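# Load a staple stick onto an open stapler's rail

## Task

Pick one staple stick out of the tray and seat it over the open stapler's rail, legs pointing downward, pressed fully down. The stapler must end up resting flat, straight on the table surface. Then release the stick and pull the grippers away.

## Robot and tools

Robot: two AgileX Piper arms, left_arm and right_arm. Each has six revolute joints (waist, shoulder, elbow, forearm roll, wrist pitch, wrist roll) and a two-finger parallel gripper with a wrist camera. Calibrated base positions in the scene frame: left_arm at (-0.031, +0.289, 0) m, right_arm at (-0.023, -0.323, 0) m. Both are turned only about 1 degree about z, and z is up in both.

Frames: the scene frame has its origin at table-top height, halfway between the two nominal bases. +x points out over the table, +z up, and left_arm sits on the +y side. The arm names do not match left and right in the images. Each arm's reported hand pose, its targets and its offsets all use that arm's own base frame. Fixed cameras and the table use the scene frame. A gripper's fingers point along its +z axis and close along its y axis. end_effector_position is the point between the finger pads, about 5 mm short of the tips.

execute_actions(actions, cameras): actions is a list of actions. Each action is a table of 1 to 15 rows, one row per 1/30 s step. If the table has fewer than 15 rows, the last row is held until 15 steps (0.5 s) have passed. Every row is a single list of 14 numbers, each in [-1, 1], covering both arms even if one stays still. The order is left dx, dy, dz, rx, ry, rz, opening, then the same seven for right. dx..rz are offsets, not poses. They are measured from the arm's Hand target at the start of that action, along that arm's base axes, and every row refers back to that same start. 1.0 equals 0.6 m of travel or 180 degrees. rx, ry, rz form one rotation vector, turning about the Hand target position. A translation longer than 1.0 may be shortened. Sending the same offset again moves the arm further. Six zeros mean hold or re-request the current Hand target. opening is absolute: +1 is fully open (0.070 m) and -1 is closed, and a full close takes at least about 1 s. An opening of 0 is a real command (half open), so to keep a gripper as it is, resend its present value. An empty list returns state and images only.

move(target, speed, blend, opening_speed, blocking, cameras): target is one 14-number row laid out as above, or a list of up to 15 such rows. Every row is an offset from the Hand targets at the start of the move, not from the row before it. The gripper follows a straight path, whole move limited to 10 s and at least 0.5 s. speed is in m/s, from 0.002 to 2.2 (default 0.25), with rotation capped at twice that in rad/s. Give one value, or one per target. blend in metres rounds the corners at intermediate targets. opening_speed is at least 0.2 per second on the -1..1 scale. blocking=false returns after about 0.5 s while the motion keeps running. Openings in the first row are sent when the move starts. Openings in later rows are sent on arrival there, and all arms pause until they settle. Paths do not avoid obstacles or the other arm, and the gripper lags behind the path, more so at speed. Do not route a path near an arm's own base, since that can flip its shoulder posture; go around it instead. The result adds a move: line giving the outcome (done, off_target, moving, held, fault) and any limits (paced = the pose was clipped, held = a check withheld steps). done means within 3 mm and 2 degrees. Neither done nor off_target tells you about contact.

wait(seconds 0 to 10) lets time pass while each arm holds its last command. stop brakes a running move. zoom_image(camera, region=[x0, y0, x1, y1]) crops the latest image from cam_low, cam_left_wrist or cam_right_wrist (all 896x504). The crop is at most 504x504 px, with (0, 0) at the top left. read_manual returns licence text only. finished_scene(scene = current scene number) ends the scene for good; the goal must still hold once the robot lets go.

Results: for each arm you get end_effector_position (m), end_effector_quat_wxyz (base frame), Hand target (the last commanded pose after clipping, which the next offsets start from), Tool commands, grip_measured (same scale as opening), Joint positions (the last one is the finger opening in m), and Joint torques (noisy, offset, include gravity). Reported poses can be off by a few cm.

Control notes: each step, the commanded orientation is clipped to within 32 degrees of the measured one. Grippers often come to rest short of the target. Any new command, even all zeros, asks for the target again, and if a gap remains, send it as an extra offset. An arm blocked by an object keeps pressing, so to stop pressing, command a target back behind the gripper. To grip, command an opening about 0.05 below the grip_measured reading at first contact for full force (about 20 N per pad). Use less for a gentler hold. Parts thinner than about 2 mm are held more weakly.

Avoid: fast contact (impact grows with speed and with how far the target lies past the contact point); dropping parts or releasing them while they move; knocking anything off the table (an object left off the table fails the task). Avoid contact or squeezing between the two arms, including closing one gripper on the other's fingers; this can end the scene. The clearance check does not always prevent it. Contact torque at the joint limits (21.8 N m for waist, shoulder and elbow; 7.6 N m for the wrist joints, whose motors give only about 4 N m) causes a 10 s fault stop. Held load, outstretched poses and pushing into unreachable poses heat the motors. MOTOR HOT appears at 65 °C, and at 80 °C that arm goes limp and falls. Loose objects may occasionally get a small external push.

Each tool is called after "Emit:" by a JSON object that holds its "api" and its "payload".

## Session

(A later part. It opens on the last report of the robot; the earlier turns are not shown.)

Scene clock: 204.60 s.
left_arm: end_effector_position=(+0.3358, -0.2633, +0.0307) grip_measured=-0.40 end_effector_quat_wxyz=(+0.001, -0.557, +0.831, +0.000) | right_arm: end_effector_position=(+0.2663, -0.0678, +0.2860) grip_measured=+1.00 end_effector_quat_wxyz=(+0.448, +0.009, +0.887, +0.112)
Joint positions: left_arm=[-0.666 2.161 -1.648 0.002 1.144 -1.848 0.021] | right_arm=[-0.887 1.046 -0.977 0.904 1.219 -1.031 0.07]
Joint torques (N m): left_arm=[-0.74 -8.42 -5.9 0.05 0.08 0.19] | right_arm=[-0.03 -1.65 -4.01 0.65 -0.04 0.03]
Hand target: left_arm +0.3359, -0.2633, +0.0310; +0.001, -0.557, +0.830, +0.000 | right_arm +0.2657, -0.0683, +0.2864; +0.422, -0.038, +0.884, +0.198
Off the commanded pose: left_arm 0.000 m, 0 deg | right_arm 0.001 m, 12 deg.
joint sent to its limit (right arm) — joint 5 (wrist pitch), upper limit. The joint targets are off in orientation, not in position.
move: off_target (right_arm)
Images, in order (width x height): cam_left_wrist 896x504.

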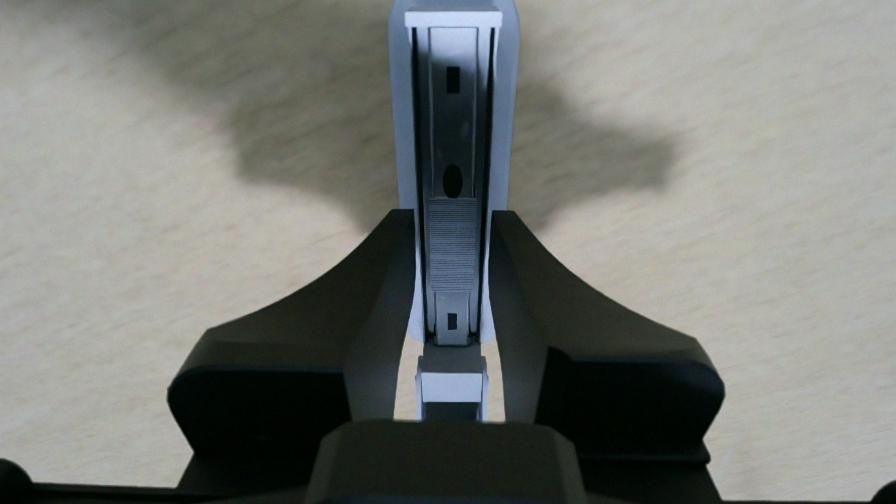

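Emit:
{"api": "move", "payload": {"target": [0,0,0.035,0,0,0,-0.4,0,0,0,0,0,0,1], "speed": 0.06}}

Emit:
{"api": "move", "payload": {"target": [0,0,0,0,0,0,-1,0,0,0,0,0,0,1], "cameras": ["cam_left_wrist"]}}

Emit:
{"api": "zoom_image", "payload": {"camera": "cam_left_wrist", "region": [390, 100, 510, 320]}}

Emit:
{"api": "move", "payload": {"target": [0,0,-0.035,0,0,0,-1,0,0,0,0,0,0,1], "speed": 0.04}}

Emit:
{"api": "move", "payload": {"target": [0,0,-0.008,0,0,0,-1,0,0,0,0,0,0,1], "speed": 0.02, "cameras": ["cam_left_wrist"]}}

Scene clock: 214.50 s.
left_arm: end_effector_position=(+0.3359, -0.2634, +0.0524) grip_measured=-0.40 end_effector_quat_wxyz=(+0.001, -0.557, +0.831, +0.000) | right_arm: end_effector_position=(+0.2663, -0.0678, +0.2860) grip_measured=+1.00 end_effector_quat_wxyz=(+0.448, +0.009, +0.887, +0.112)
Joint positions: left_arm=[-0.666 2.136 -1.694 0.002 1.214 -1.848 0.021] | right_arm=[-0.887 1.046 -0.977 0.904 1.219 -1.031 0.07]
Joint torques (N m): left_arm=[-0.5 -7.28 -5.12 0.01 -0.16 0.27] | right_arm=[0.78 -1.29 -4.23 0.76 -0.06 -0.04]
Hand target: left_arm +0.3359, -0.2633, +0.0521; +0.001, -0.557, +0.830, +0.000 | right_arm +0.2657, -0.0683, +0.2864; +0.422, -0.038, +0.884, +0.198
Off the commanded pose: left_arm 0.000 m, 0 deg | right_arm 0.001 m, 12 deg.
joint sent to its limit (right arm) — joint 5 (wrist pitch), upper limit. The joint targets are off in orientation, not in position.
move: off_target (right_arm)

Scene clock: 215.23 s.
left_arm: end_effector_position=(+0.3359, -0.2634, +0.0522) grip_measured=-1.00 end_effector_quat_wxyz=(+0.001, -0.557, +0.831, +0.000) | right_arm: end_effector_position=(+0.2663, -0.0678, +0.2860) grip_measured=+1.00 end_effector_quat_wxyz=(+0.448, +0.009, +0.887, +0.112)
Joint positions: left_arm=[-0.666 2.136 -1.693 0.002 1.213 -1.848 0] | right_arm=[-0.887 1.046 -0.977 0.904 1.219 -1.031 0.07]
Joint torques (N m): left_arm=[-0.47 -6.38 -4.91 -0.01 -0.16 0.32] | right_arm=[0.16 -1.54 -3.97 0.78 -0.06 0.03]
Hand target: left_arm +0.3359, -0.2633, +0.0521; +0.001, -0.557, +0.830, +0.000 | right_arm +0.2657, -0.0683, +0.2864; +0.422, -0.038, +0.884, +0.198
Off the commanded pose: left_arm 0.000 m, 0 deg | right_arm 0.001 m, 12 deg.
joint sent to its limit (right arm) — joint 5 (wrist pitch), upper limit. The joint targets are off in orientation, not in position.
move: off_target (right_arm)
Images, in order (width x height): cam_left_wrist 896x504.

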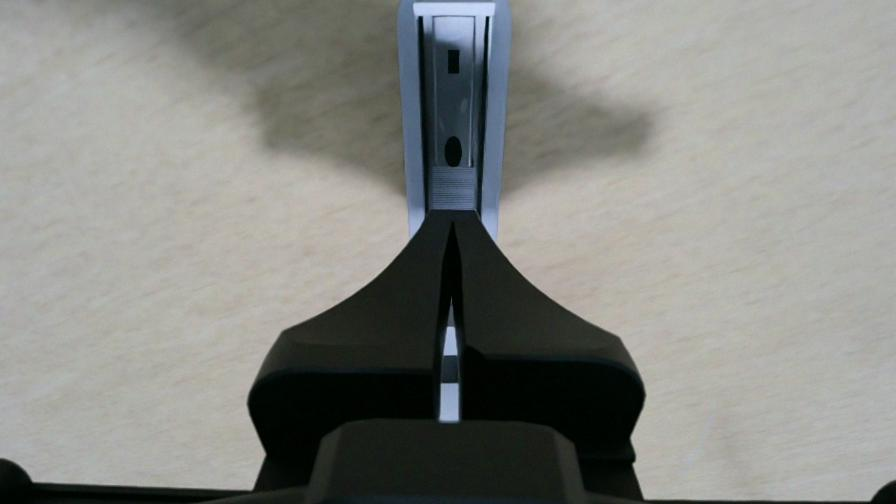

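Scaled by 2.291.

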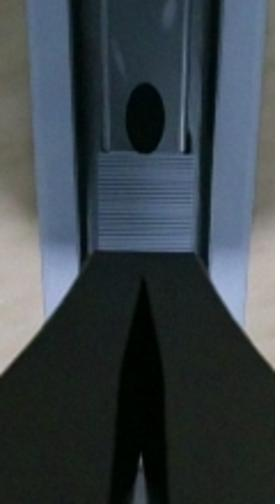

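Scene clock: 216.07 s.
left_arm: end_effector_position=(+0.3359, -0.2634, +0.0315) grip_measured=-1.00 end_effector_quat_wxyz=(+0.001, -0.557, +0.831, -0.001) | right_arm: end_effector_position=(+0.2663, -0.0678, +0.2860) grip_measured=+1.00 end_effector_quat_wxyz=(+0.448, +0.009, +0.887, +0.112)
Joint positions: left_arm=[-0.666 2.16 -1.649 0.002 1.146 -1.848 0] | right_arm=[-0.887 1.046 -0.977 0.904 1.219 -1.031 0.07]
Joint torques (N m): left_arm=[-0.76 -5.37 -3.37 -0.05 -0.37 0.38] | right_arm=[-0.21 -1.87 -3.78 0.68 -0.06 0.04]
Hand target: left_arm +0.3359, -0.2633, +0.0310; +0.001, -0.557, +0.830, +0.000 | right_arm +0.2657, -0.0683, +0.2864; +0.422, -0.038, +0.884, +0.198
Off the commanded pose: left_arm 0.000 m, 0 deg | right_arm 0.001 m, 12 deg.
joint sent to its limit (right arm) — joint 5 (wrist pitch), upper limit. The joint targets are off in orientation, not in position.
move: off_target (right_arm)

Scene clock: 216.97 s.
left_arm: end_effector_position=(+0.3360, -0.2635, +0.0303) grip_measured=-1.00 end_effector_quat_wxyz=(+0.002, -0.557, +0.831, -0.003) | right_arm: end_effector_position=(+0.2663, -0.0678, +0.2860) grip_measured=+1.00 end_effector_quat_wxyz=(+0.448, +0.009, +0.887, +0.112)
Joint positions: left_arm=[-0.666 2.157 -1.639 0.002 1.132 -1.848 0] | right_arm=[-0.887 1.046 -0.977 0.904 1.219 -1.031 0.07]
Joint torques (N m): left_arm=[-0.57 4.08 0.61 -0.01 -2.9 0.3] | right_arm=[0.03 -1.59 -3.44 0.55 -0.04 0.07]
Hand target: left_arm +0.3359, -0.2633, +0.0263; +0.001, -0.557, +0.830, +0.000 | right_arm +0.2657, -0.0683, +0.2864; +0.422, -0.038, +0.884, +0.198
Off the commanded pose: left_arm 0.004 m, 0 deg | right_arm 0.001 m, 12 deg.
joint sent to its limit (right arm) — joint 5 (wrist pitch), upper limit. The joint targets are off in orientation, not in position.
move: off_target (left_arm, right_arm)
Images, in order (width x height): cam_left_wrist 896x504.

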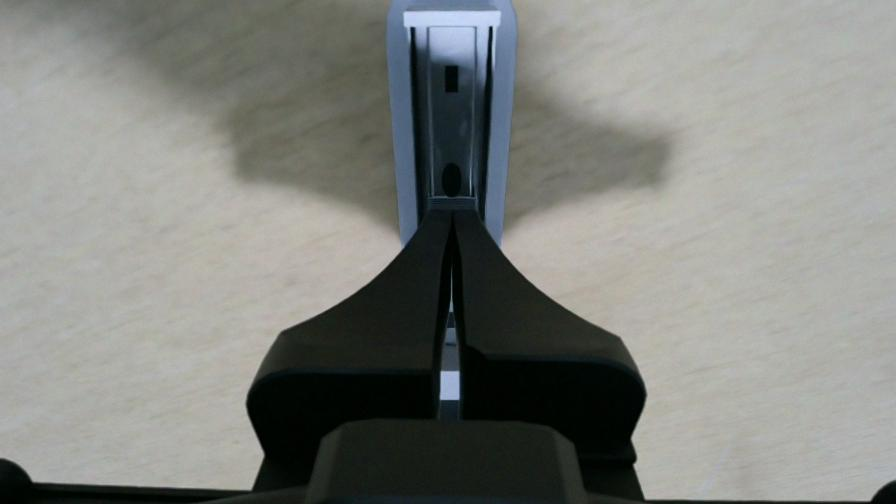

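Emit:
{"api": "move", "payload": {"target": [0,0,0.06,0,0,0,-1,0,0,0,0,0,0,1], "speed": 0.06, "cameras": ["cam_low"]}}

Emit:
{"api": "move", "payload": {"target": [-0.08,0.2,0.06,0,0,0,1,0,0,0,0,0,0,1], "cameras": ["cam_low","cam_left_wrist"]}}

Emit:
{"api": "zoom_image", "payload": {"camera": "cam_low", "region": [390, 190, 470, 300]}}

Scene clock: 230.50 s.
left_arm: end_effector_position=(+0.3359, -0.2634, +0.0624) grip_measured=-1.00 end_effector_quat_wxyz=(+0.004, -0.557, +0.830, -0.010) | right_arm: end_effector_position=(+0.2663, -0.0678, +0.2860) grip_measured=+1.00 end_effector_quat_wxyz=(+0.448, +0.009, +0.887, +0.112)
Joint positions: left_arm=[-0.666 2.11 -1.689 0.002 1.216 -1.848 0] | right_arm=[-0.887 1.046 -0.977 0.904 1.219 -1.031 0.07]
Joint torques (N m): left_arm=[0.09 -6.66 -4.93 -0.08 0.01 0.44] | right_arm=[1.28 -0.83 -3.87 0.66 -0.04 0.04]
Hand target: left_arm +0.3359, -0.2633, +0.0623; +0.001, -0.557, +0.830, +0.000 | right_arm +0.2657, -0.0683, +0.2864; +0.422, -0.038, +0.884, +0.198
Off the commanded pose: left_arm 0.000 m, 1 deg | right_arm 0.001 m, 12 deg.
joint sent to its limit (left arm) — joint 5 (wrist pitch), upper limit. The joint targets still meet the commanded pose.
joint sent to its limit (right arm) — joint 5 (wrist pitch), upper limit. The joint targets are off in orientation, not in position.
move: off_target (right_arm)
Images, in order (width x height): cam_low 896x504.

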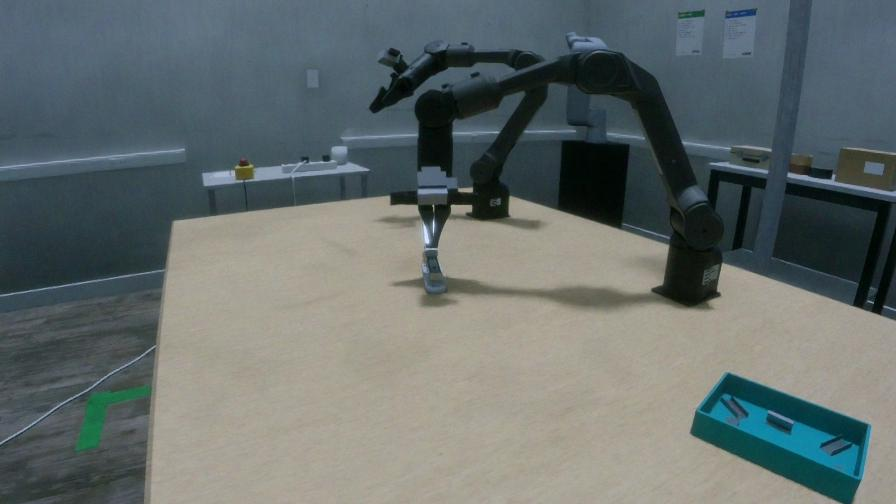

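Scene clock: 231.70 s.
left_arm: end_effector_position=(+0.2880, -0.1429, +0.0984) grip_measured=+1.00 end_effector_quat_wxyz=(+0.001, -0.557, +0.830, +0.000) | right_arm: end_effector_position=(+0.2663, -0.0678, +0.2859) grip_measured=+1.00 end_effector_quat_wxyz=(+0.448, +0.009, +0.887, +0.112)
Joint positions: left_arm=[-0.462 1.724 -1.243 0.002 1.175 -1.644 0.07] | right_arm=[-0.887 1.046 -0.977 0.904 1.219 -1.031 0.07]
Joint torques (N m): left_arm=[-0.62 -3.61 -6.1 -0.09 -0.1 0.17] | right_arm=[0.08 -1.61 -4.01 0.51 -0.05 0.05]
Hand target: left_arm +0.2879, -0.1433, +0.0983; +0.001, -0.557, +0.830, +0.000 | right_arm +0.2657, -0.0683, +0.2864; +0.422, -0.038, +0.884, +0.198
Off the commanded pose: left_arm 0.000 m, 0 deg | right_arm 0.001 m, 12 deg.
joint sent to its limit (right arm) — joint 5 (wrist pitch), upper limit. The joint targets are off in orientation, not in position.
move: off_target (right_arm)
Images, in order (width x height): cam_low 896x504, cam_left_wrist 896x504.

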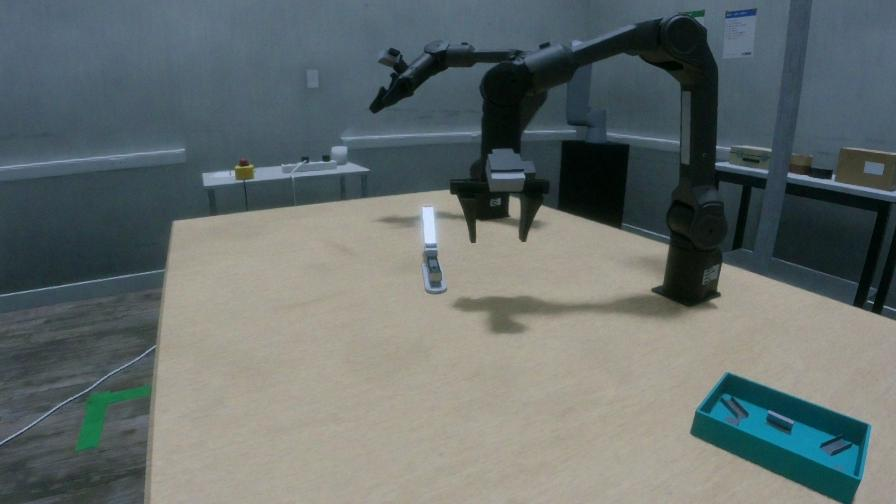

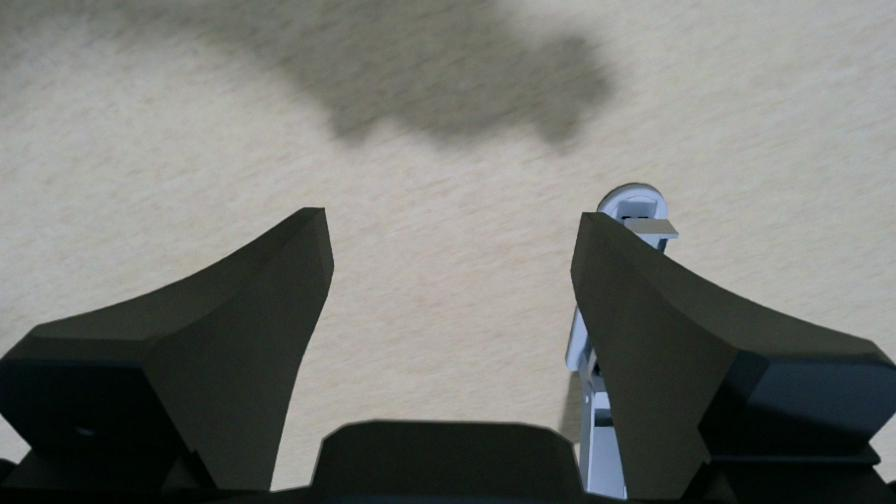

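Scaled by 4.582.

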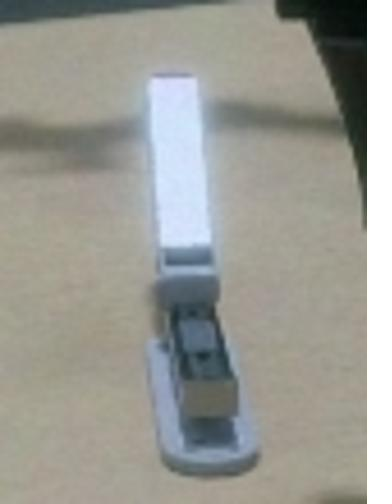

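Emit:
{"api": "move", "payload": {"target": [0.09,-0.03,0,0,0,0,1,0,0,0,0,0,0,1], "cameras": ["cam_left_wrist"]}}

Emit:
{"api": "zoom_image", "payload": {"camera": "cam_left_wrist", "region": [350, 160, 550, 420]}}

Scene clock: 249.60 s.
left_arm: end_effector_position=(+0.3421, -0.1614, +0.0975) grip_measured=+1.00 end_effector_quat_wxyz=(+0.009, -0.557, +0.831, -0.013) | right_arm: end_effector_position=(+0.2663, -0.0678, +0.2859) grip_measured=+1.00 end_effector_quat_wxyz=(+0.448, +0.009, +0.887, +0.112)
Joint positions: left_arm=[-0.442 1.896 -1.485 0.002 1.216 -1.623 0.07] | right_arm=[-0.887 1.046 -0.977 0.904 1.219 -1.031 0.07]
Joint torques (N m): left_arm=[0.87 -7.09 -5.04 0.02 0.04 0.36] | right_arm=[0.89 -1.04 -4.36 0.72 -0.08 -0.03]
Hand target: left_arm +0.3419, -0.1613, +0.0983; +0.001, -0.557, +0.830, +0.000 | right_arm +0.2657, -0.0683, +0.2864; +0.422, -0.038, +0.884, +0.198
Off the commanded pose: left_arm 0.001 m, 2 deg | right_arm 0.001 m, 12 deg.
joint sent to its limit (left arm) — joint 5 (wrist pitch), upper limit. The joint targets still meet the commanded pose.
joint sent to its limit (right arm) — joint 5 (wrist pitch), upper limit. The joint targets are off in orientation, not in position.
move: off_target (right_arm)
Images, in order (width x height): cam_left_wrist 896x504.

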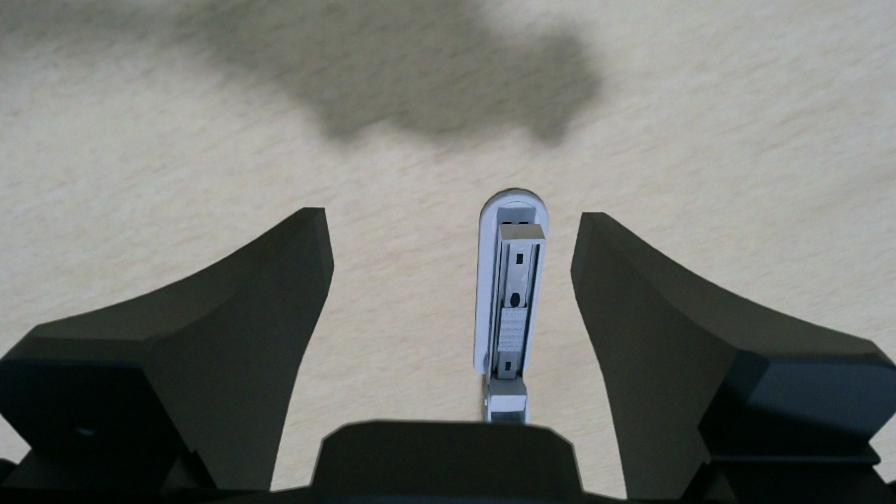

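Scaled by 1.938.

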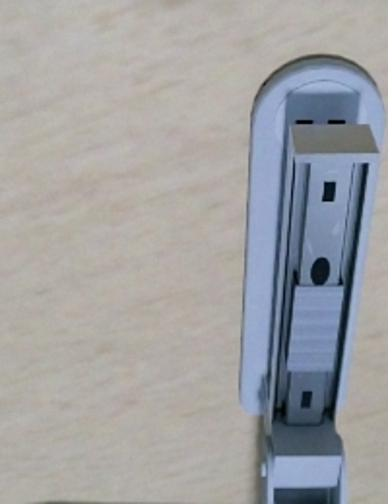

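Emit:
{"api": "finished_scene", "payload": {"scene": 2}}

The scene is finished: the task was done.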